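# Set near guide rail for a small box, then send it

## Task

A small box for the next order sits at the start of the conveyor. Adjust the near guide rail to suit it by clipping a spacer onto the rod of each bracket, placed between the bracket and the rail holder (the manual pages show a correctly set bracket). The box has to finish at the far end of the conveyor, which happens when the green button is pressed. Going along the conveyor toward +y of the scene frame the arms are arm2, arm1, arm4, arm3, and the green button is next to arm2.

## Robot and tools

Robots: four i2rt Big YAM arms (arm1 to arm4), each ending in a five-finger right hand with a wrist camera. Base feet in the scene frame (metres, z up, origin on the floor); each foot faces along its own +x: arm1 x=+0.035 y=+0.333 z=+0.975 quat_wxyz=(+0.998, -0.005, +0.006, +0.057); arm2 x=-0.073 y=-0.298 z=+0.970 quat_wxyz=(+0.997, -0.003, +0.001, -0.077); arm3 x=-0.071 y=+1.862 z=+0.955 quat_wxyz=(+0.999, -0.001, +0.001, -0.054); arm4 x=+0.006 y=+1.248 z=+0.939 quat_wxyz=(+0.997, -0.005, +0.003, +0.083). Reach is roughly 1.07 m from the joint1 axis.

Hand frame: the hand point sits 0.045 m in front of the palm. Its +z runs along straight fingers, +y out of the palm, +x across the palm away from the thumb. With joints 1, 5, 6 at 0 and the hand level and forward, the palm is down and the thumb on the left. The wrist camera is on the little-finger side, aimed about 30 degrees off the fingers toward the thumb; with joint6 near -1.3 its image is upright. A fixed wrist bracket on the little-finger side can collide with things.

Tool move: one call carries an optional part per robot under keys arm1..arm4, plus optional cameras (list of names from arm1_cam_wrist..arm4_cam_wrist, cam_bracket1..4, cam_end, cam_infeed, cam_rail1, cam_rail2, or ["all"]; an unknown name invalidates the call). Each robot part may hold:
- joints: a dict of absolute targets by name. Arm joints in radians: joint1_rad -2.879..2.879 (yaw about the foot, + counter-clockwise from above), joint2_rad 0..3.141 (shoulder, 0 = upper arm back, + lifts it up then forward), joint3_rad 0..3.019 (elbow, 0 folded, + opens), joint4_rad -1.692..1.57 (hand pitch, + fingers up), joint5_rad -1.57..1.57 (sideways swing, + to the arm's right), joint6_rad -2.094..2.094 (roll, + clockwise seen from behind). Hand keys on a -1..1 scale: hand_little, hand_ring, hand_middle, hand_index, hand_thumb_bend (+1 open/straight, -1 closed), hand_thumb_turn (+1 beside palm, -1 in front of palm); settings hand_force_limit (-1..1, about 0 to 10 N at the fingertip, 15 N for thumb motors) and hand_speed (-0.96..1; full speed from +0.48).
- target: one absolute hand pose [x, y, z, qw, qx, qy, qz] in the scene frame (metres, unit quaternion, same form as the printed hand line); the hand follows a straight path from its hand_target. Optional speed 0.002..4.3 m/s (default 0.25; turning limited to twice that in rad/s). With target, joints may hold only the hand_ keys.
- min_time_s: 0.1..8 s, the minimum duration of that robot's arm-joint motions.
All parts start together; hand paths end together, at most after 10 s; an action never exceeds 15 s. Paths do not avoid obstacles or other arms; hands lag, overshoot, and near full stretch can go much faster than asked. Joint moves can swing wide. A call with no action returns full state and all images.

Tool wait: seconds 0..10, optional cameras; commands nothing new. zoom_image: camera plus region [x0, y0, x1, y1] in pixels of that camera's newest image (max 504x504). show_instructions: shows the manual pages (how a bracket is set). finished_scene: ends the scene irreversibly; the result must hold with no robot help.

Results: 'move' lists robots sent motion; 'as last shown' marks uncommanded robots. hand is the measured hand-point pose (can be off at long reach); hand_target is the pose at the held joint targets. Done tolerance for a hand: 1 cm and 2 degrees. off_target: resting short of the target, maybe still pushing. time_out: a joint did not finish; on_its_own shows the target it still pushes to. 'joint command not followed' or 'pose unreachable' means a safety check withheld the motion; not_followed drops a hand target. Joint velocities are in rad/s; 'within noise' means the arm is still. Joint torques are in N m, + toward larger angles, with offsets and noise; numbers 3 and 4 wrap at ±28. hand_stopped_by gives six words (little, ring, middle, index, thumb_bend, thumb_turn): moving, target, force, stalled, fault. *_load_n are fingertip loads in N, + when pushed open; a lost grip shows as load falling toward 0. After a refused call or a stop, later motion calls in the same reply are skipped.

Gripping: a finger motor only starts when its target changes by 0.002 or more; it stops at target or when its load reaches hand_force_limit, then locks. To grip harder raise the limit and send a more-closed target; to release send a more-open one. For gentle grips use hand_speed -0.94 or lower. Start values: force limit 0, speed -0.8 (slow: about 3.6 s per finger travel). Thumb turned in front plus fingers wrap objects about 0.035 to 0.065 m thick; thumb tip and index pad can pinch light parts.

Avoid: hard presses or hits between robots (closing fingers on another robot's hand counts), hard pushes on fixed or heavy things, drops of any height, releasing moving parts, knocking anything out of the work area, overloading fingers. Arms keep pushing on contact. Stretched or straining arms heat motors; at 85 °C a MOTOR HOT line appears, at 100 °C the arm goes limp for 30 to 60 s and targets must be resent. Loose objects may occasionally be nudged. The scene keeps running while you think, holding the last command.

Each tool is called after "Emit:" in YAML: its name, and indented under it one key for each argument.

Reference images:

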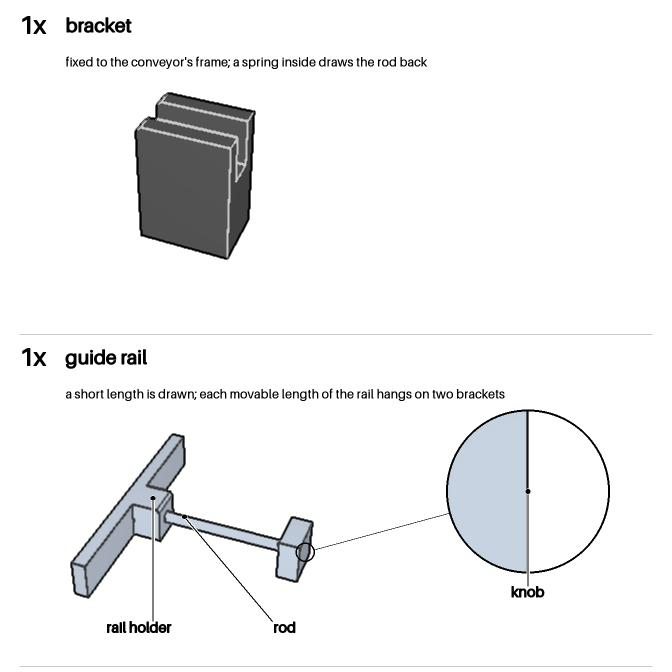

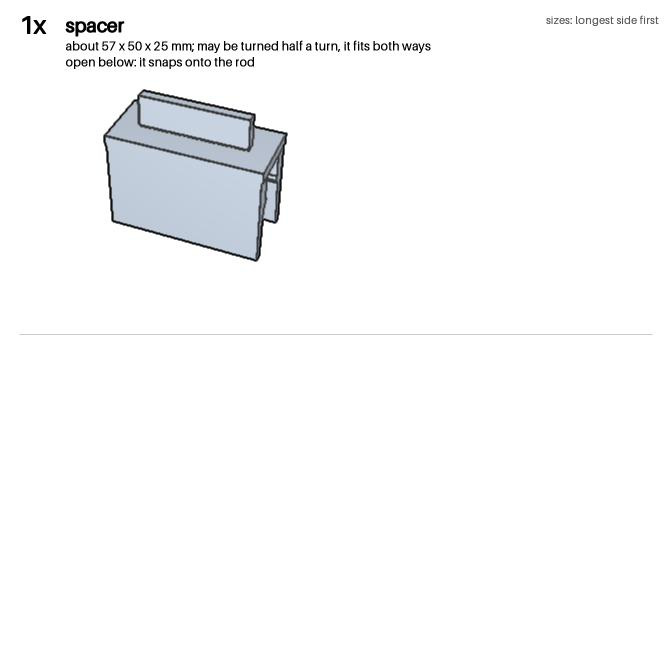

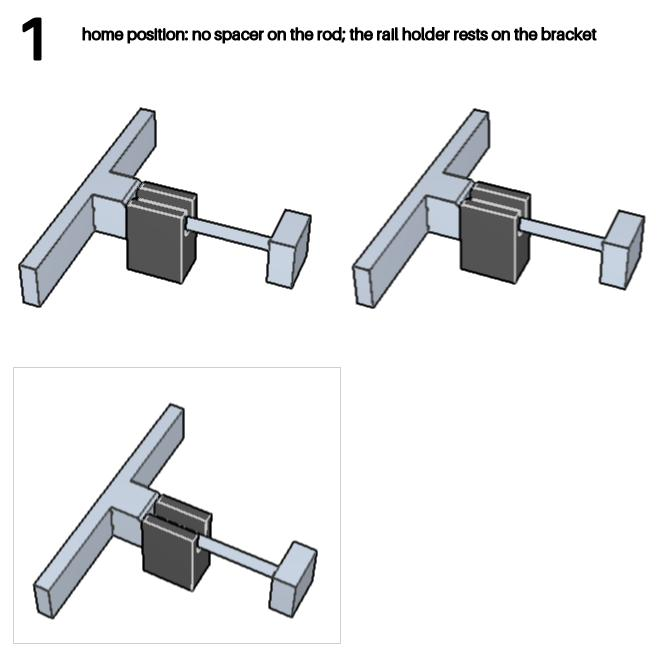

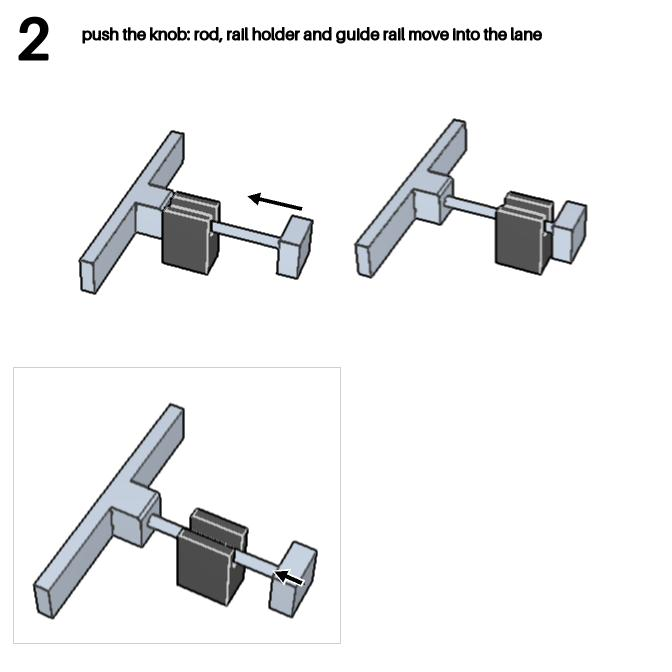

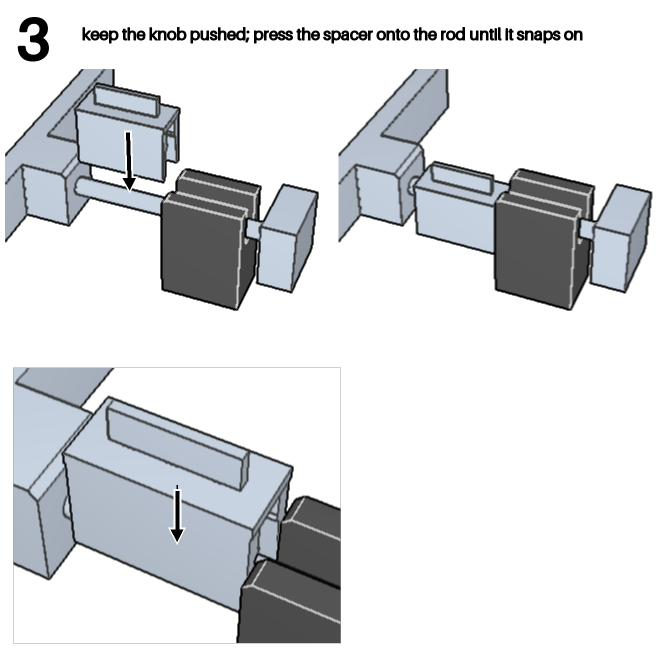

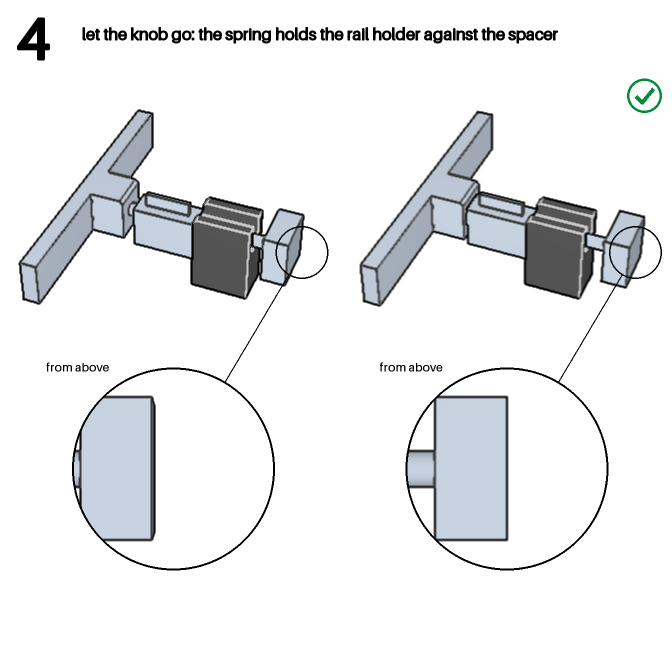

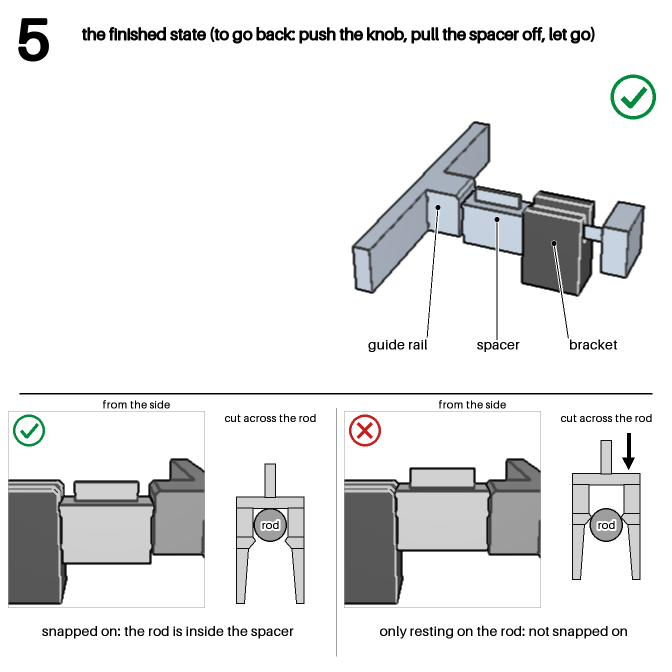

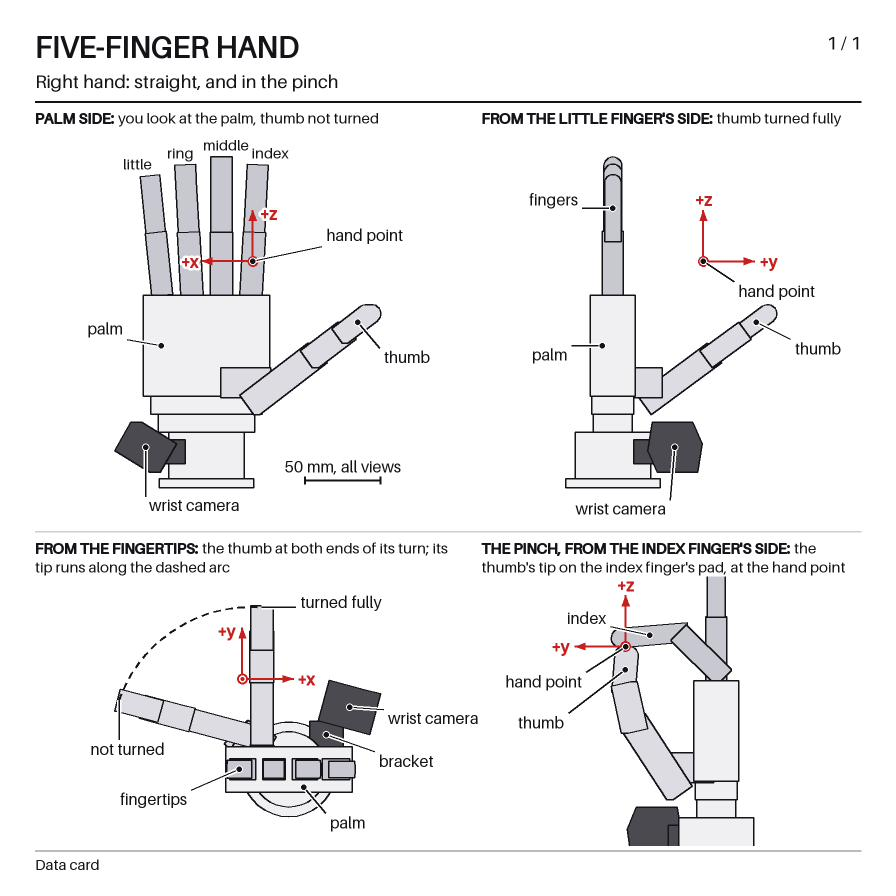

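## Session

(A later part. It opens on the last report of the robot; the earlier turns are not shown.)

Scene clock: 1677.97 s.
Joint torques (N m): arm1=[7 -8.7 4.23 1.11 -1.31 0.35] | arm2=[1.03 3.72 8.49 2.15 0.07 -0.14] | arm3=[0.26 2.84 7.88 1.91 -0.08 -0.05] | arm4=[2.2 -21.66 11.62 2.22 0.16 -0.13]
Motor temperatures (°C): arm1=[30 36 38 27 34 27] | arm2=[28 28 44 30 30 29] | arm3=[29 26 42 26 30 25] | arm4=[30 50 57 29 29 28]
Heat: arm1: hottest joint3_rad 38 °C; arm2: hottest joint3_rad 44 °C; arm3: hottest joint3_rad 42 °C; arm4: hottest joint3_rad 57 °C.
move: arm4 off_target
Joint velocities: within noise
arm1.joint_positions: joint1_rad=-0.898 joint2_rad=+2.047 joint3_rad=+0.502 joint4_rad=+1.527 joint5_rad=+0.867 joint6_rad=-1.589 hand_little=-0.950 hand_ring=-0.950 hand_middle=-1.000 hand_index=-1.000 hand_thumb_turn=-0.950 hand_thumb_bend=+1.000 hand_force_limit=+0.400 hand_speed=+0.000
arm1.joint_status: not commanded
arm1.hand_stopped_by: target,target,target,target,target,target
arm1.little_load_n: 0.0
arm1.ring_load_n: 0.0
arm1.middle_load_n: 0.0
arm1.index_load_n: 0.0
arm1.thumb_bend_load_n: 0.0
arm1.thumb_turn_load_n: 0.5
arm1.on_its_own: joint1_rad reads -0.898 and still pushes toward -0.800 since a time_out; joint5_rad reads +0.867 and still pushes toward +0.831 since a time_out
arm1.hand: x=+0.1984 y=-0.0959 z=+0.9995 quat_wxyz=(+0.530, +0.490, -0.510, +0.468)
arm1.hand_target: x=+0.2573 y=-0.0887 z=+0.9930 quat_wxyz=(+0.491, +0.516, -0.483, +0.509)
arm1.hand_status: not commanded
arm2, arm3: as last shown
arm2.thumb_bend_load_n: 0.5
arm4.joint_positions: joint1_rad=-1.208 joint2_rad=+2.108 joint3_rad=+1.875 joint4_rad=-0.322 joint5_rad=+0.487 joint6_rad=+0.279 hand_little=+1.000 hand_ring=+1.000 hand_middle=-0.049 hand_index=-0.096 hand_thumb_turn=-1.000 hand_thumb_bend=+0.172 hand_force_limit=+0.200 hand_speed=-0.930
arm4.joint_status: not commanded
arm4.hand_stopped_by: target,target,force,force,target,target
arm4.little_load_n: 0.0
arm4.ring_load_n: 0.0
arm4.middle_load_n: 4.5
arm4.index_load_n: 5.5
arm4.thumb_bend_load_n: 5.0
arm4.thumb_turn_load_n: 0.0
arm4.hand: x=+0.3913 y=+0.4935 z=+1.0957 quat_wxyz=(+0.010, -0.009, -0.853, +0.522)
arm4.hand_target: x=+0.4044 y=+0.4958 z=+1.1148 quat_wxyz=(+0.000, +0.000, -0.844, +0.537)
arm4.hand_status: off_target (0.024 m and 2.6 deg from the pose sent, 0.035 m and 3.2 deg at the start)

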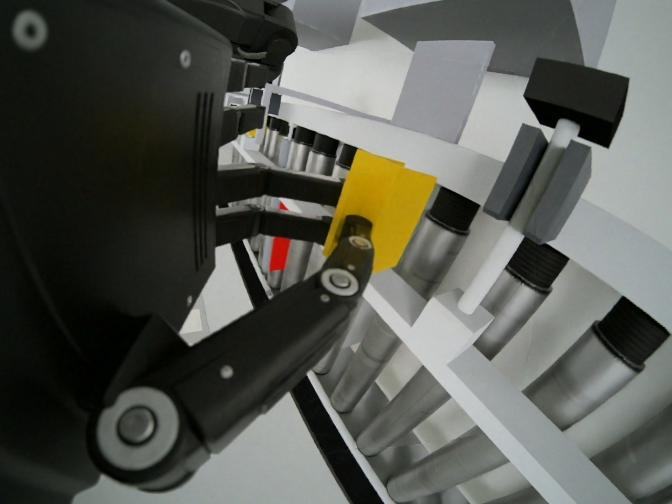

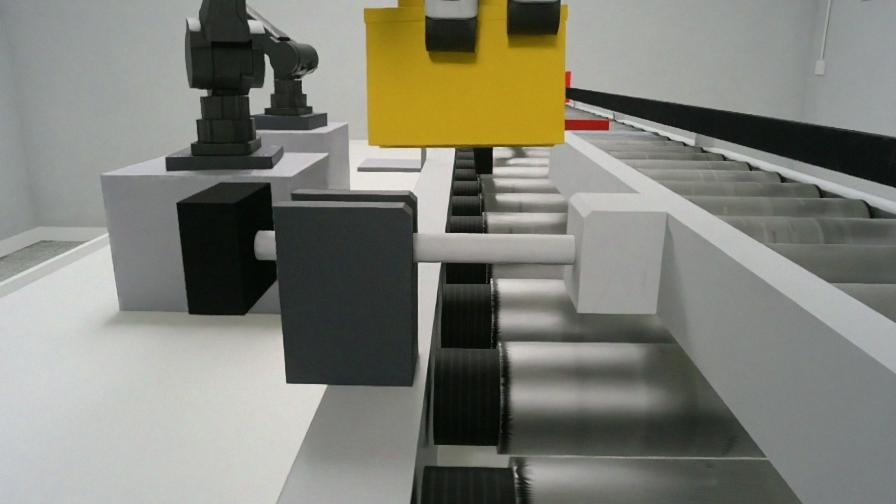

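Emit:
move:
  arm4: {"target":[0.416,0.533,1.115,0,0,0.8788,-0.4772],"speed":0.08}
  cameras: ["arm4_cam_wrist","cam_bracket1"]

Emit:
zoom_image:
  camera: "cam_bracket1"
  region: [330, 0, 650, 320]

Scene clock: 1705.07 s.
Joint torques (N m): arm1=[7.3 -8.64 4.21 1.22 -1.33 0.35] | arm2=[0.97 3.78 8.51 2.17 0.06 -0.15] | arm3=[0.21 2.84 7.88 1.91 -0.08 -0.05] | arm4=[1.9 -22.95 14.8 0.62 0.12 0.22]
Motor temperatures (°C): arm1=[30 36 38 27 35 27] | arm2=[28 28 44 30 30 29] | arm3=[28 26 42 26 30 25] | arm4=[30 47 53 29 29 28]
Heat: arm1: hottest joint3_rad 38 °C; arm2: hottest joint3_rad 44 °C; arm3: hottest joint3_rad 42 °C; arm4: hottest joint3_rad 53 °C.
move: arm4 off_target
Joint velocities: within noise
arm1, arm2, arm3: as last shown
arm1.middle_load_n: -0.5
arm1.thumb_turn_load_n: 0.0
arm1.on_its_own: joint1_rad reads -0.898 and still pushes toward -0.800 since a time_out; joint5_rad reads +0.867 and still pushes toward +0.831 since a time_out
arm2.thumb_bend_load_n: 0.0
arm4.joint_positions: joint1_rad=-1.178 joint2_rad=+2.098 joint3_rad=+1.875 joint4_rad=-0.506 joint5_rad=+0.468 joint6_rad=+0.323 hand_little=+1.000 hand_ring=+1.000 hand_middle=-0.049 hand_index=-0.096 hand_thumb_turn=-1.000 hand_thumb_bend=+0.172 hand_force_limit=+0.200 hand_speed=-0.930
arm4.joint_status: not commanded
arm4.hand_stopped_by: target,target,force,force,target,target
arm4.little_load_n: 0.0
arm4.ring_load_n: 0.0
arm4.middle_load_n: 4.5
arm4.index_load_n: 5.5
arm4.thumb_bend_load_n: 5.5
arm4.thumb_turn_load_n: 0.0
arm4.hand: x=+0.3997 y=+0.5365 z=+1.0703 quat_wxyz=(+0.024, +0.011, -0.890, +0.455)
arm4.hand_target: x=+0.4146 y=+0.5344 z=+1.1155 quat_wxyz=(+0.000, +0.000, -0.879, +0.477)
arm4.hand_status: off_target (0.048 m and 4.1 deg from the pose sent, 0.050 m and 6.1 deg at the start)

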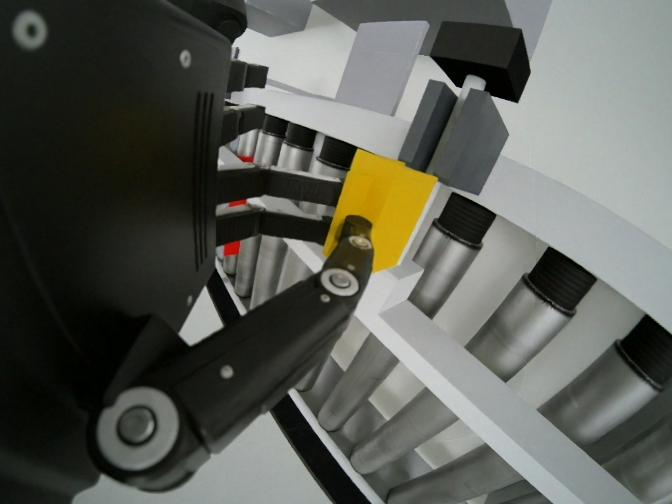

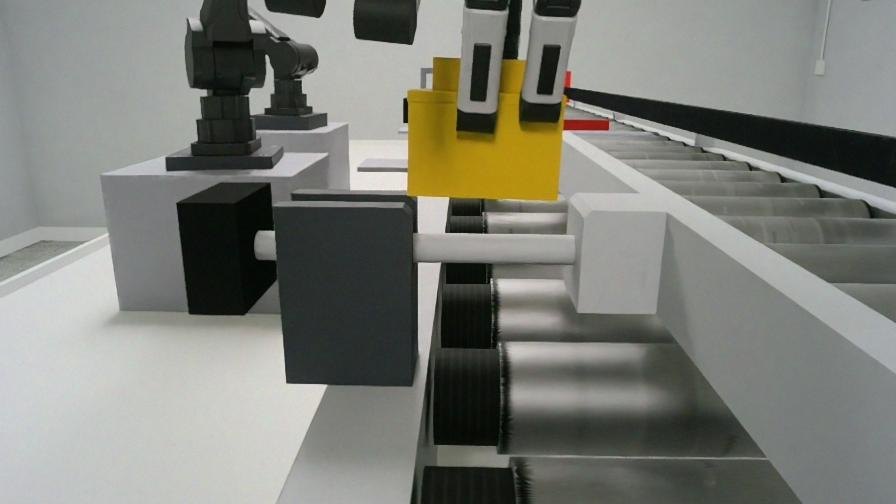

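Scaled by 1.575.

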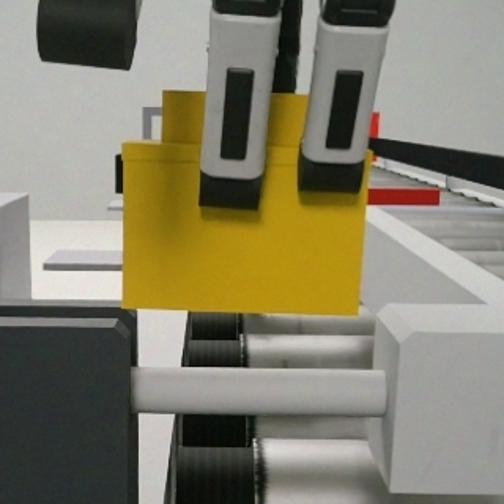

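Emit:
move:
  arm4: {"target":[0.423,0.538,1.055,0.013,0.007,0.8787,-0.4771],"speed":0.08}
  cameras: ["arm4_cam_wrist","cam_bracket1"]

Emit:
zoom_image:
  camera: "cam_bracket1"
  region: [330, 50, 650, 370]

Scene clock: 1719.83 s.
Joint torques (N m): arm1=[7.41 -9 4.26 1.14 -1.32 0.36] | arm2=[0.91 3.78 8.51 2.15 0.07 -0.15] | arm3=[0.26 2.9 7.87 1.91 -0.08 -0.06] | arm4=[2.14 -20.13 11.21 2.11 0.08 0.22]
Motor temperatures (°C): arm1=[30 36 38 27 35 27] | arm2=[28 28 44 30 30 29] | arm3=[28 26 42 26 30 25] | arm4=[30 49 54 29 29 28]
Heat: arm1: hottest joint3_rad 38 °C; arm2: hottest joint3_rad 44 °C; arm3: hottest joint3_rad 42 °C; arm4: hottest joint3_rad 54 °C.
move: arm4 off_target
Joint velocities: within noise
arm1: as last shown
arm1.middle_load_n: 0.0
arm1.on_its_own: joint1_rad reads -0.898 and still pushes toward -0.800 since a time_out; joint5_rad reads +0.867 and still pushes toward +0.831 since a time_out
arm2.joint_positions: joint1_rad=+0.146 joint2_rad=+0.560 joint3_rad=+1.336 joint4_rad=-1.211 joint5_rad=+0.058 joint6_rad=-1.149 hand_little=+1.000 hand_ring=+1.000 hand_middle=+1.000 hand_index=+1.000 hand_thumb_turn=+1.000 hand_thumb_bend=+1.000 hand_force_limit=+0.000 hand_speed=-0.800
arm2.joint_status: not commanded
arm2.hand_stopped_by: target,target,target,target,target,target
arm2.little_load_n: 0.0
arm2.ring_load_n: 0.0
arm2.middle_load_n: 0.0
arm2.index_load_n: 0.0
arm2.thumb_bend_load_n: 0.0
arm2.thumb_turn_load_n: 0.0
arm2.hand: x=+0.1562 y=-0.3514 z=+1.4671 quat_wxyz=(-0.084, +0.821, -0.194, +0.530)
arm2.hand_target: x=+0.1552 y=-0.3513 z=+1.4789 quat_wxyz=(-0.086, +0.814, -0.192, +0.541)
arm2.hand_status: not commanded
arm3.joint_positions: joint1_rad=-0.183 joint2_rad=+0.625 joint3_rad=+1.366 joint4_rad=-1.295 joint5_rad=-0.032 joint6_rad=-1.281 hand_little=+1.000 hand_ring=+1.000 hand_middle=+1.000 hand_index=+1.000 hand_thumb_turn=+1.000 hand_thumb_bend=+1.000 hand_force_limit=+0.000 hand_speed=-0.800
arm3.joint_status: not commanded
arm3.hand_stopped_by: target,target,target,target,target,target
arm3.little_load_n: 0.0
arm3.ring_load_n: 0.0
arm3.middle_load_n: 0.0
arm3.index_load_n: 0.0
arm3.thumb_bend_load_n: 0.0
arm3.thumb_turn_load_n: 0.0
arm3.hand: x=+0.1496 y=+1.7528 z=+1.4379 quat_wxyz=(-0.013, +0.840, -0.242, +0.485)
arm3.hand_target: x=+0.1488 y=+1.7531 z=+1.4458 quat_wxyz=(-0.013, +0.836, -0.241, +0.494)
arm3.hand_status: not commanded
arm4.joint_positions: joint1_rad=-1.172 joint2_rad=+2.098 joint3_rad=+1.803 joint4_rad=-0.394 joint5_rad=+0.461 joint6_rad=+0.346 hand_little=+1.000 hand_ring=+1.000 hand_middle=-0.049 hand_index=-0.096 hand_thumb_turn=-1.000 hand_thumb_bend=+0.172 hand_force_limit=+0.200 hand_speed=-0.930
arm4.joint_status: not commanded
arm4.hand_stopped_by: target,target,force,force,target,target
arm4.little_load_n: 0.0
arm4.ring_load_n: 0.0
arm4.middle_load_n: 4.0
arm4.index_load_n: 5.0
arm4.thumb_bend_load_n: 5.5
arm4.thumb_turn_load_n: 0.0
arm4.hand: x=+0.4075 y=+0.5377 z=+1.0509 quat_wxyz=(+0.005, +0.000, -0.883, +0.469)
arm4.hand_target: x=+0.4226 y=+0.5388 z=+1.0547 quat_wxyz=(-0.012, -0.005, -0.879, +0.477)
arm4.hand_status: off_target (0.016 m and 2.4 deg from the pose sent, 0.028 m and 5.5 deg at the start)

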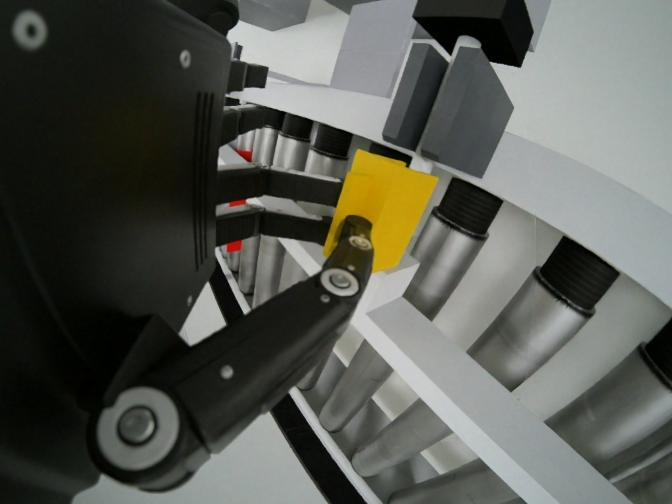

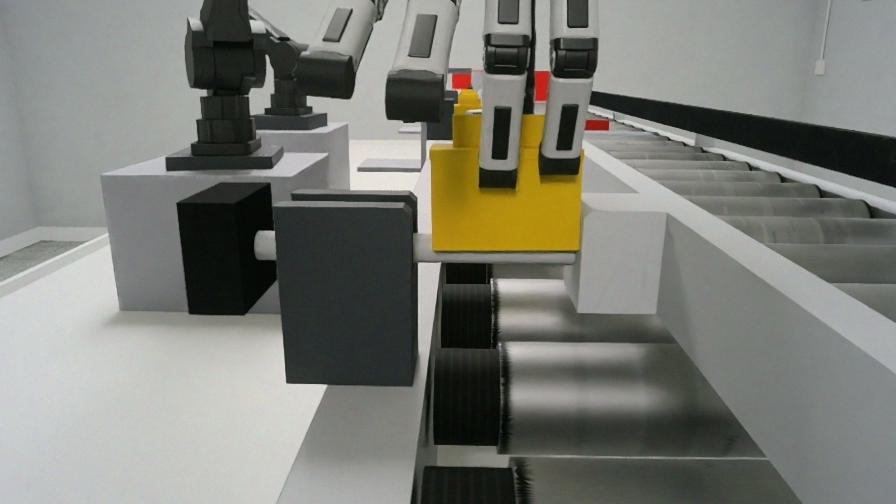

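Scaled by 1.575.

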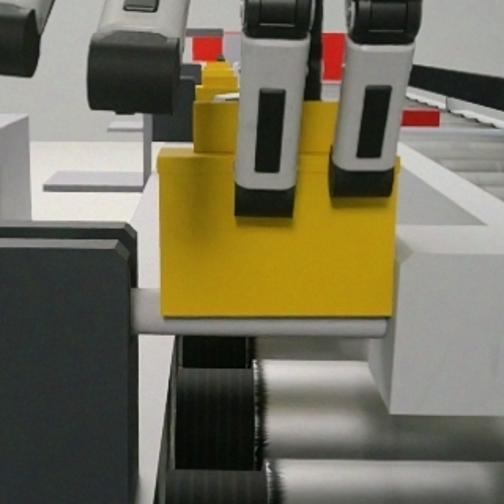

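Emit:
zoom_image:
  camera: "cam_bracket1"
  region: [420, 100, 600, 270]

Emit:
zoom_image:
  camera: "arm4_cam_wrist"
  region: [310, 20, 540, 300]

Scaled by 2.800.

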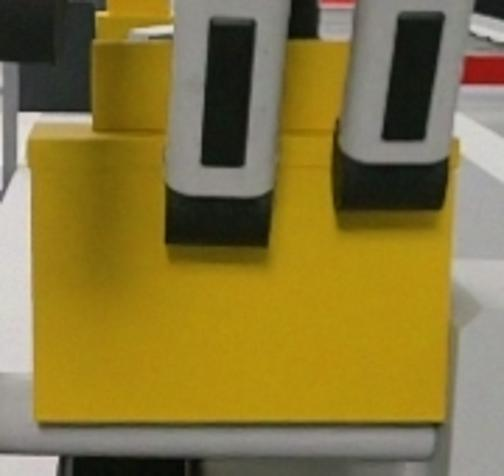

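Scaled by 1.800 from the camera's image (finer frame: 960x720).

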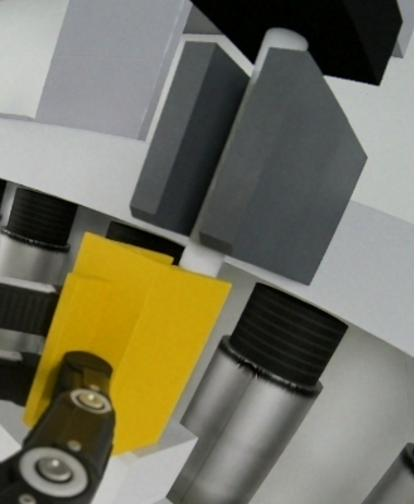

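Emit:
move:
  arm4: {"joints":{"joint1_rad":-1.170},"min_time_s":1}
  cameras: ["cam_bracket1"]

Emit:
zoom_image:
  camera: "cam_bracket1"
  region: [400, 100, 600, 300]

Scene clock: 1773.63 s.
Joint torques (N m): arm1=[7.3 -8.7 4.3 1.28 -1.33 0.33] | arm2=[0.97 3.78 8.5 2.17 0.07 -0.15] | arm3=[0.21 2.84 7.88 1.91 -0.08 -0.05] | arm4=[1.14 -20.13 11.21 2.09 0.08 0.21]
Motor temperatures (°C): arm1=[30 36 38 27 35 27] | arm2=[28 28 44 30 30 29] | arm3=[28 26 42 26 30 25] | arm4=[30 49 51 29 29 28]
Heat: arm1: hottest joint3_rad 38 °C; arm2: hottest joint3_rad 44 °C; arm3: hottest joint3_rad 42 °C; arm4: hottest joint3_rad 51 °C.
move: arm4 done
Joint velocities: within noise
arm1, arm2, arm3: as last shown
arm1.thumb_turn_load_n: 0.5
arm1.on_its_own: joint1_rad reads -0.898 and still pushes toward -0.800 since a time_out; joint5_rad reads +0.867 and still pushes toward +0.831 since a time_out
arm3.middle_load_n: -0.5
arm4.joint_positions: joint1_rad=-1.172 joint2_rad=+2.098 joint3_rad=+1.803 joint4_rad=-0.394 joint5_rad=+0.461 joint6_rad=+0.346 hand_little=+1.000 hand_ring=+1.000 hand_middle=-0.049 hand_index=-0.096 hand_thumb_turn=-1.000 hand_thumb_bend=+0.172 hand_force_limit=+0.200 hand_speed=-0.930
arm4.joint_status: all done
arm4.hand_stopped_by: target,target,force,force,target,target
arm4.little_load_n: 0.0
arm4.ring_load_n: 0.0
arm4.middle_load_n: 4.0
arm4.index_load_n: 5.0
arm4.thumb_bend_load_n: 5.5
arm4.thumb_turn_load_n: 0.0
arm4.hand: x=+0.4075 y=+0.5377 z=+1.0509 quat_wxyz=(+0.005, +0.000, -0.883, +0.469)
arm4.hand_target: x=+0.4145 y=+0.5341 z=+1.0548 quat_wxyz=(-0.009, -0.010, -0.879, +0.477)
arm4.hand_status: not commanded

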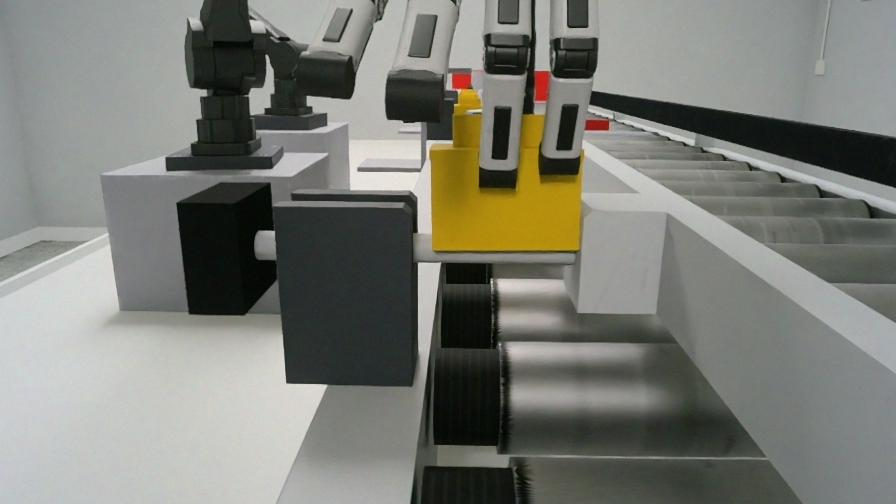

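Scaled by 2.520.

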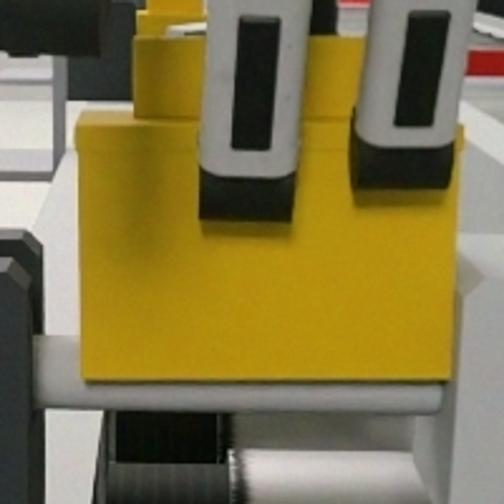

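Emit:
move:
  arm4: {"joints":{"joint1_rad":-1.190},"min_time_s":1}
  cameras: ["cam_bracket1"]

Emit:
zoom_image:
  camera: "cam_bracket1"
  region: [400, 100, 600, 300]

Scene clock: 1781.77 s.
Joint torques (N m): arm1=[6.65 -9.11 4.18 1.06 -1.31 0.34] | arm2=[0.97 3.78 8.49 2.17 0.07 -0.15] | arm3=[0.26 2.84 7.88 1.91 -0.08 -0.05] | arm4=[0.09 -20.07 11.25 2.09 0.08 0.21]
Motor temperatures (°C): arm1=[30 36 38 27 35 27] | arm2=[28 28 44 30 30 29] | arm3=[28 26 42 26 30 25] | arm4=[30 49 51 29 29 28]
Heat: arm1: hottest joint3_rad 38 °C; arm2: hottest joint3_rad 44 °C; arm3: hottest joint3_rad 42 °C; arm4: hottest joint3_rad 51 °C.
move: arm4 done
Joint velocities: within noise
arm1, arm2, arm3: as last shown
arm1.on_its_own: joint1_rad reads -0.898 and still pushes toward -0.800 since a time_out; joint5_rad reads +0.867 and still pushes toward +0.831 since a time_out
arm2.thumb_bend_load_n: -0.5
arm3.middle_load_n: 0.0
arm4.joint_positions: joint1_rad=-1.175 joint2_rad=+2.098 joint3_rad=+1.803 joint4_rad=-0.394 joint5_rad=+0.461 joint6_rad=+0.349 hand_little=+1.000 hand_ring=+1.000 hand_middle=-0.049 hand_index=-0.096 hand_thumb_turn=-1.000 hand_thumb_bend=+0.172 hand_force_limit=+0.200 hand_speed=-0.930
arm4.joint_status: all done
arm4.hand_stopped_by: target,target,force,force,target,target
arm4.little_load_n: 0.0
arm4.ring_load_n: 0.0
arm4.middle_load_n: 4.0
arm4.index_load_n: 5.0
arm4.thumb_bend_load_n: 5.5
arm4.thumb_turn_load_n: 0.0
arm4.hand: x=+0.4055 y=+0.5364 z=+1.0510 quat_wxyz=(+0.005, -0.002, -0.883, +0.469)
arm4.hand_target: x=+0.4006 y=+0.5262 z=+1.0550 quat_wxyz=(-0.005, -0.020, -0.879, +0.477)
arm4.hand_status: not commanded

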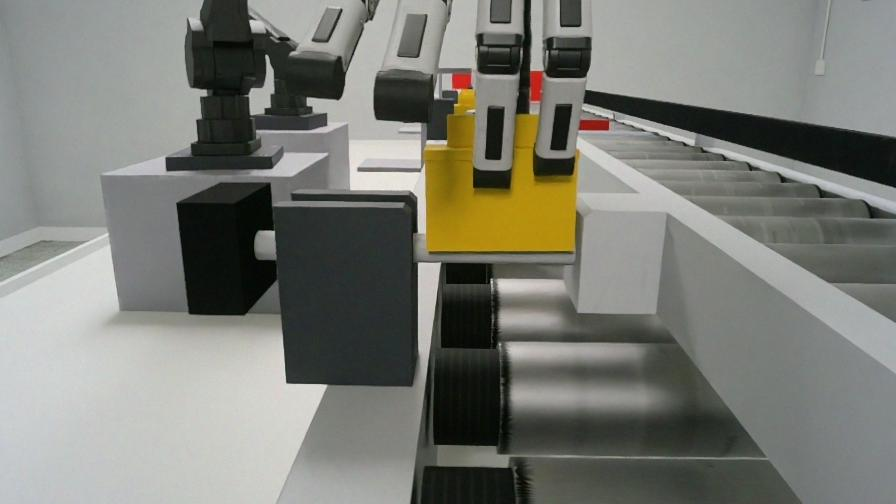

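Scaled by 2.520.

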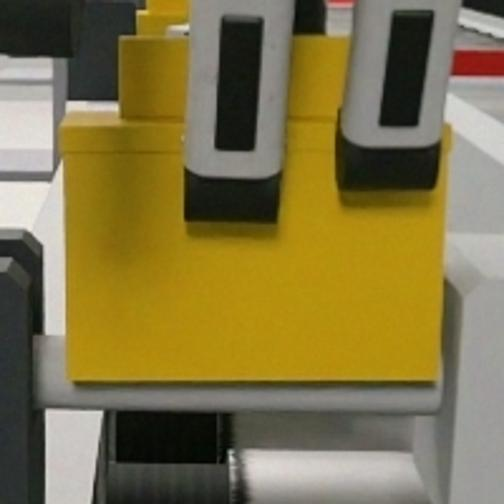

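Emit:
move:
  arm4: {"joints":{"joint1_rad":-1.196},"min_time_s":1}
  cameras: ["cam_bracket1"]

Emit:
zoom_image:
  camera: "cam_bracket1"
  region: [400, 100, 600, 300]

Scene clock: 1786.60 s.
Joint torques (N m): arm1=[6.89 -8.94 4.14 1.25 -1.3 0.34] | arm2=[0.97 3.78 8.51 2.17 0.07 -0.15] | arm3=[0.21 2.84 7.88 1.91 -0.08 -0.05] | arm4=[0.03 -20.07 11.23 2.1 0.08 0.21]
Motor temperatures (°C): arm1=[30 36 38 27 35 27] | arm2=[28 28 44 30 30 29] | arm3=[28 26 42 26 30 25] | arm4=[30 49 50 29 29 28]
Heat: arm1: hottest joint3_rad 38 °C; arm2: hottest joint3_rad 44 °C; arm3: hottest joint3_rad 42 °C; arm4: hottest joint3_rad 50 °C.
move: arm4 done
Joint velocities: within noise
arm1, arm2, arm3: as last shown
arm1.on_its_own: joint1_rad reads -0.898 and still pushes toward -0.800 since a time_out; joint5_rad reads +0.867 and still pushes toward +0.831 since a time_out
arm2.thumb_bend_load_n: 0.0
arm4.joint_positions: joint1_rad=-1.182 joint2_rad=+2.098 joint3_rad=+1.803 joint4_rad=-0.394 joint5_rad=+0.461 joint6_rad=+0.349 hand_little=+1.000 hand_ring=+1.000 hand_middle=-0.049 hand_index=-0.096 hand_thumb_turn=-1.000 hand_thumb_bend=+0.172 hand_force_limit=+0.200 hand_speed=-0.930
arm4.joint_status: all done
arm4.hand_stopped_by: target,target,force,force,target,target
arm4.little_load_n: 0.0
arm4.ring_load_n: 0.0
arm4.middle_load_n: 4.0
arm4.index_load_n: 5.0
arm4.thumb_bend_load_n: 5.5
arm4.thumb_turn_load_n: 0.0
arm4.hand: x=+0.4011 y=+0.5340 z=+1.0510 quat_wxyz=(+0.006, -0.005, -0.883, +0.469)
arm4.hand_target: x=+0.3959 y=+0.5237 z=+1.0551 quat_wxyz=(-0.004, -0.023, -0.879, +0.477)
arm4.hand_status: not commanded

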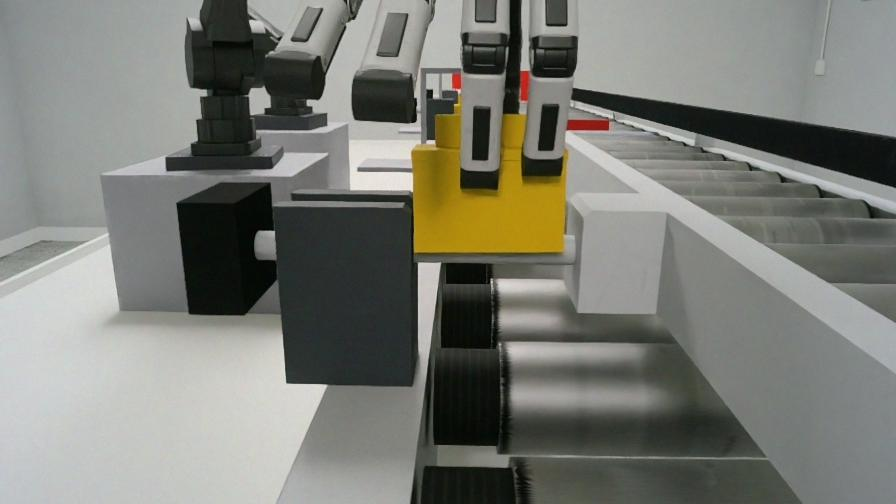

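Scaled by 2.520.

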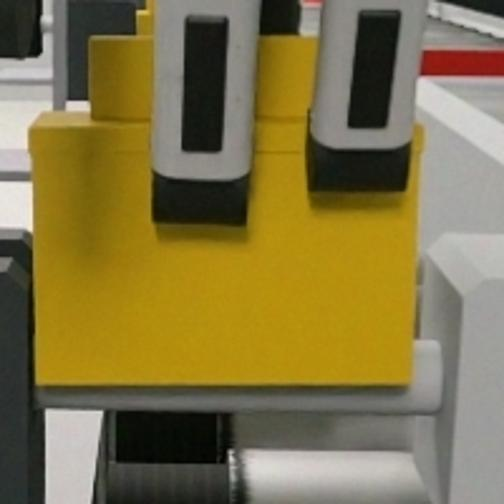

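Emit:
move:
  arm4: {"target":[0.413,0.542,1.024,0.013,0.007,0.8787,-0.4771],"speed":0.05}
  cameras: ["cam_bracket1"]

Emit:
zoom_image:
  camera: "cam_bracket1"
  region: [400, 120, 600, 320]

Scene clock: 1798.73 s.
Joint torques (N m): arm1=[7.12 -8.59 4.14 1.11 -1.32 0.35] | arm2=[0.97 3.84 8.5 2.17 0.07 -0.15] | arm3=[0.26 2.84 7.88 1.89 -0.08 -0.05] | arm4=[1.96 -19.49 10.15 1.83 0.12 0.17]
Motor temperatures (°C): arm1=[30 36 38 27 35 27] | arm2=[28 28 44 30 30 29] | arm3=[28 26 42 26 30 25] | arm4=[30 49 50 29 29 28]
Heat: arm1: hottest joint3_rad 38 °C; arm2: hottest joint3_rad 44 °C; arm3: hottest joint3_rad 42 °C; arm4: hottest joint3_rad 50 °C.
move: arm4 off_target
Joint velocities: within noise
arm1, arm2, arm3: as last shown
arm1.thumb_turn_load_n: 0.0
arm1.on_its_own: joint1_rad reads -0.898 and still pushes toward -0.800 since a time_out; joint5_rad reads +0.867 and still pushes toward +0.831 since a time_out
arm2.middle_load_n: -0.5
arm4.joint_positions: joint1_rad=-1.182 joint2_rad=+2.098 joint3_rad=+1.736 joint4_rad=-0.300 joint5_rad=+0.453 joint6_rad=+0.348 hand_little=+1.000 hand_ring=+1.000 hand_middle=-0.049 hand_index=-0.096 hand_thumb_turn=-1.000 hand_thumb_bend=+0.172 hand_force_limit=+0.200 hand_speed=-0.930
arm4.joint_status: not commanded
arm4.hand_stopped_by: target,target,force,force,target,target
arm4.little_load_n: 0.0
arm4.ring_load_n: 0.0
arm4.middle_load_n: 4.0
arm4.index_load_n: 4.5
arm4.thumb_bend_load_n: 5.0
arm4.thumb_turn_load_n: 0.0
arm4.hand: x=+0.4008 y=+0.5369 z=+1.0311 quat_wxyz=(-0.003, -0.006, -0.878, +0.478)
arm4.hand_target: x=+0.4120 y=+0.5418 z=+1.0249 quat_wxyz=(-0.012, -0.007, -0.878, +0.478)
arm4.hand_status: off_target (0.015 m and 1.2 deg from the pose sent, 0.031 m and 2.4 deg at the start)

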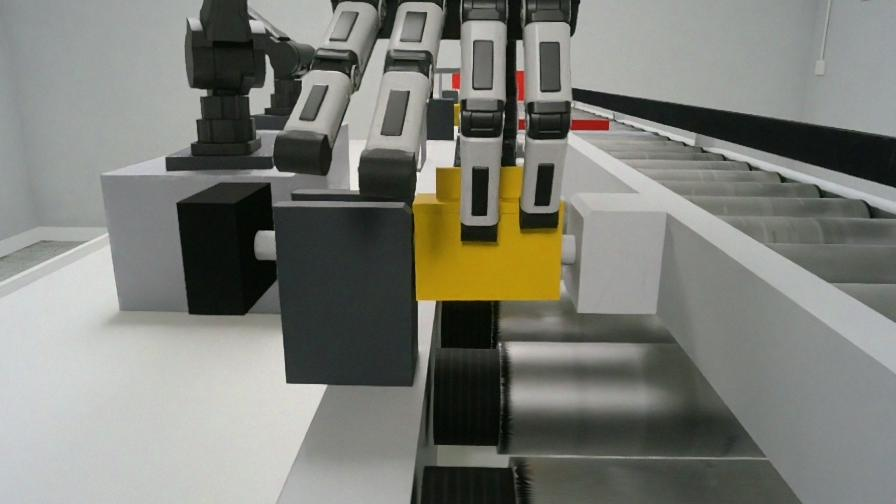

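Scaled by 2.520.

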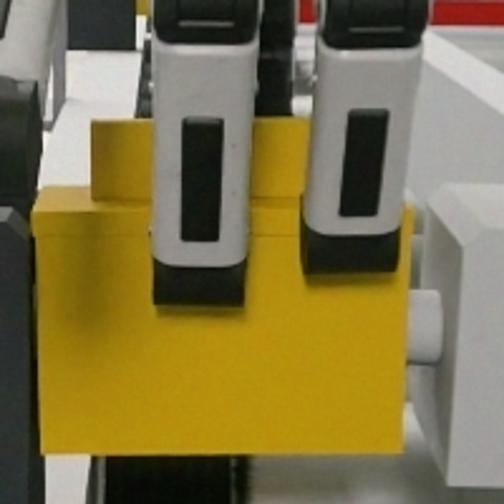

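Emit:
move:
  arm4: {"target":[0.412,0.542,1.11,0.013,0.007,0.8787,-0.4771],"speed":0.08}

Emit:
move:
  arm4: {"target":[0.413,0.556,1.10,0.013,0.007,0.8787,-0.4771],"speed":0.08}
  cameras: ["cam_bracket1","arm4_cam_wrist"]

Emit:
zoom_image:
  camera: "cam_bracket1"
  region: [400, 70, 600, 270]

Emit:
zoom_image:
  camera: "arm4_cam_wrist"
  region: [310, 20, 540, 300]

Scene clock: 1811.03 s.
Joint torques (N m): arm1=[7.53 -8.82 4.15 1.26 -1.32 0.32] | arm2=[0.97 3.78 8.51 2.15 0.07 -0.15] | arm3=[0.26 2.84 7.87 1.91 -0.08 -0.05] | arm4=[1.9 -21.77 15.64 0.73 0.26 0.05]
Motor temperatures (°C): arm1=[30 36 38 27 35 27] | arm2=[28 28 44 30 30 29] | arm3=[28 26 42 26 30 25] | arm4=[30 49 51 29 29 28]
Heat: arm1: hottest joint3_rad 38 °C; arm2: hottest joint3_rad 44 °C; arm3: hottest joint3_rad 42 °C; arm4: hottest joint3_rad 51 °C.
move: arm4 off_target
Joint velocities: within noise
arm1, arm2, arm3: as last shown
arm1.thumb_turn_load_n: 0.5
arm1.on_its_own: joint1_rad reads -0.898 and still pushes toward -0.800 since a time_out; joint5_rad reads +0.867 and still pushes toward +0.831 since a time_out
arm2.middle_load_n: 0.0
arm3.ring_load_n: -0.5
arm4.joint_positions: joint1_rad=-1.180 joint2_rad=+2.058 joint3_rad=+1.797 joint4_rad=-0.461 joint5_rad=+0.447 joint6_rad=+0.363 hand_little=+1.000 hand_ring=+1.000 hand_middle=-0.049 hand_index=-0.096 hand_thumb_turn=-1.000 hand_thumb_bend=+0.172 hand_force_limit=+0.200 hand_speed=-0.930
arm4.joint_status: not commanded
arm4.hand_stopped_by: target,target,force,force,target,target
arm4.little_load_n: 0.0
arm4.ring_load_n: 0.0
arm4.middle_load_n: 3.5
arm4.index_load_n: 4.5
arm4.thumb_bend_load_n: 4.0
arm4.thumb_turn_load_n: 0.0
arm4.hand: x=+0.3975 y=+0.5487 z=+1.0670 quat_wxyz=(+0.005, -0.003, -0.891, +0.455)
arm4.hand_target: x=+0.4121 y=+0.5434 z=+1.1096 quat_wxyz=(-0.014, -0.007, -0.879, +0.477)
arm4.hand_status: off_target (0.046 m and 3.6 deg from the pose sent, 0.080 m and 1.2 deg at the start)
pictures: none

Scene clock: 1812.10 s.
Joint torques (N m): arm1=[7.18 -8.53 4.11 1.17 -1.32 0.36] | arm2=[0.97 3.78 8.5 2.15 0.07 -0.14] | arm3=[0.26 2.84 7.88 1.91 -0.07 -0.05] | arm4=[1.96 -22.07 11.06 2.07 0.59 0.12]
Motor temperatures (°C): arm1=[30 36 38 27 35 27] | arm2=[28 28 44 30 30 29] | arm3=[28 26 42 26 30 25] | arm4=[30 49 51 29 29 28]
Heat: arm1: hottest joint3_rad 38 °C; arm2: hottest joint3_rad 44 °C; arm3: hottest joint3_rad 42 °C; arm4: hottest joint3_rad 51 °C.
move: arm4 off_target
Joint velocities: within noise
arm1.joint_positions: joint1_rad=-0.898 joint2_rad=+2.047 joint3_rad=+0.502 joint4_rad=+1.527 joint5_rad=+0.867 joint6_rad=-1.589 hand_little=-0.950 hand_ring=-0.950 hand_middle=-1.000 hand_index=-1.000 hand_thumb_turn=-0.950 hand_thumb_bend=+1.000 hand_force_limit=+0.400 hand_speed=+0.000
arm1.joint_status: not commanded
arm1.hand_stopped_by: target,target,target,target,target,target
arm1.little_load_n: 0.0
arm1.ring_load_n: 0.0
arm1.middle_load_n: 0.0
arm1.index_load_n: 0.0
arm1.thumb_bend_load_n: 0.0
arm1.thumb_turn_load_n: 0.5
arm1.on_its_own: joint1_rad reads -0.898 and still pushes toward -0.800 since a time_out; joint5_rad reads +0.867 and still pushes toward +0.831 since a time_out
arm1.hand: x=+0.1984 y=-0.0959 z=+0.9995 quat_wxyz=(+0.530, +0.490, -0.510, +0.468)
arm1.hand_target: x=+0.2573 y=-0.0887 z=+0.9930 quat_wxyz=(+0.491, +0.516, -0.483, +0.509)
arm1.hand_status: not commanded
arm2, arm3: as last shown
arm2.thumb_bend_load_n: -0.5
arm3.ring_load_n: 0.0
arm4.joint_positions: joint1_rad=-1.171 joint2_rad=+2.042 joint3_rad=+1.786 joint4_rad=-0.461 joint5_rad=+0.447 joint6_rad=+0.363 hand_little=+1.000 hand_ring=+1.000 hand_middle=-0.049 hand_index=-0.096 hand_thumb_turn=-1.000 hand_thumb_bend=+0.172 hand_force_limit=+0.200 hand_speed=-0.930
arm4.joint_status: not commanded
arm4.hand_stopped_by: target,target,force,force,target,target
arm4.little_load_n: 0.0
arm4.ring_load_n: 0.0
arm4.middle_load_n: 3.5
arm4.index_load_n: 4.5
arm4.thumb_bend_load_n: 4.5
arm4.thumb_turn_load_n: 0.0
arm4.hand: x=+0.4022 y=+0.5551 z=+1.0730 quat_wxyz=(+0.002, +0.000, -0.890, +0.456)
arm4.hand_target: x=+0.4131 y=+0.5561 z=+1.1003 quat_wxyz=(-0.014, -0.007, -0.879, +0.477)
arm4.hand_status: off_target (0.029 m and 3.3 deg from the pose sent, 0.037 m and 3.6 deg at the start)
pictures: arm4_cam_wrist, cam_bracket1

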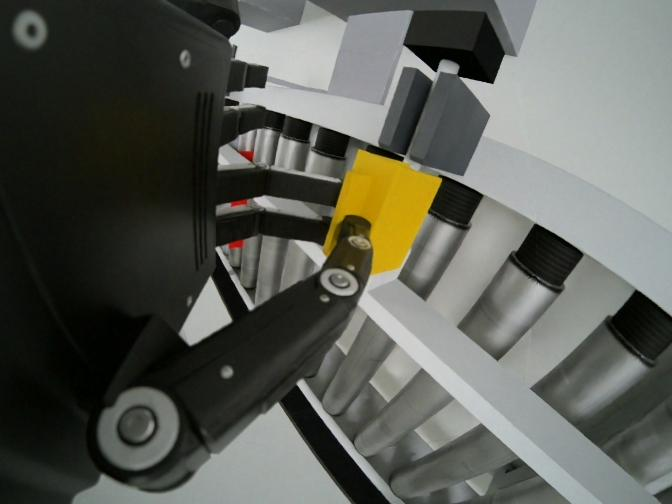

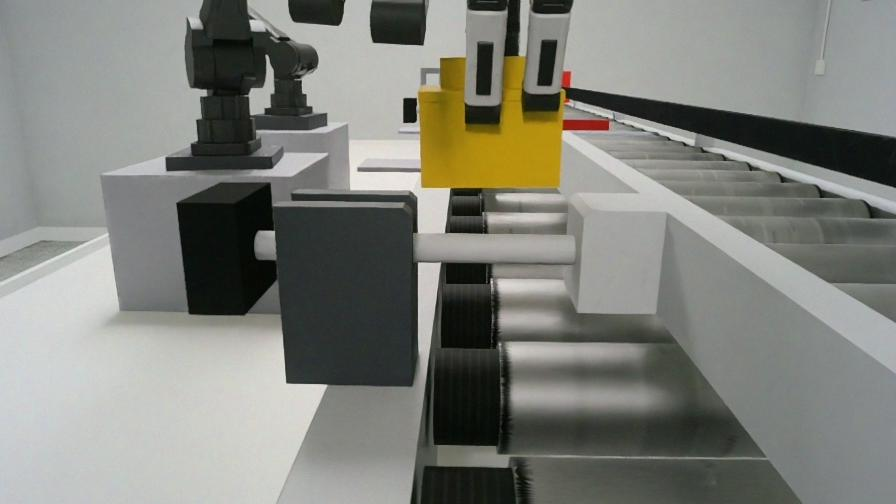

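Scaled by 2.520.

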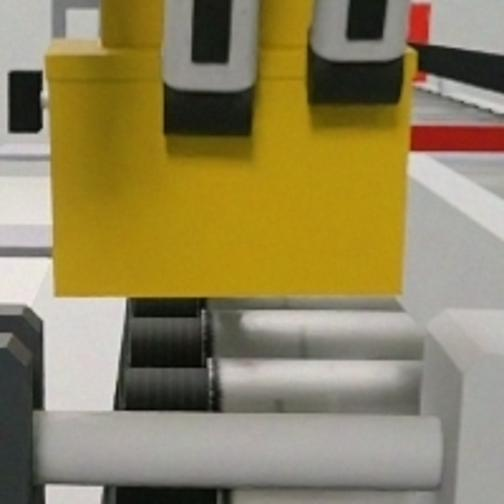

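Scaled by 1.800 from the camera's image (finer frame: 960x720).

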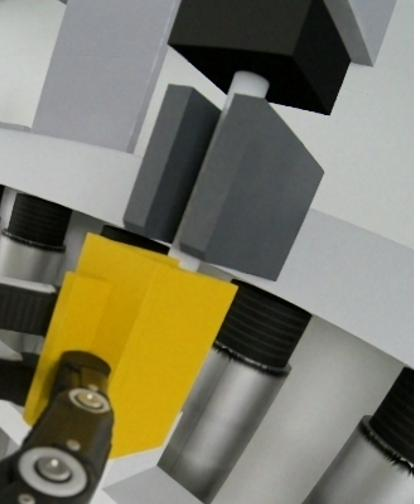

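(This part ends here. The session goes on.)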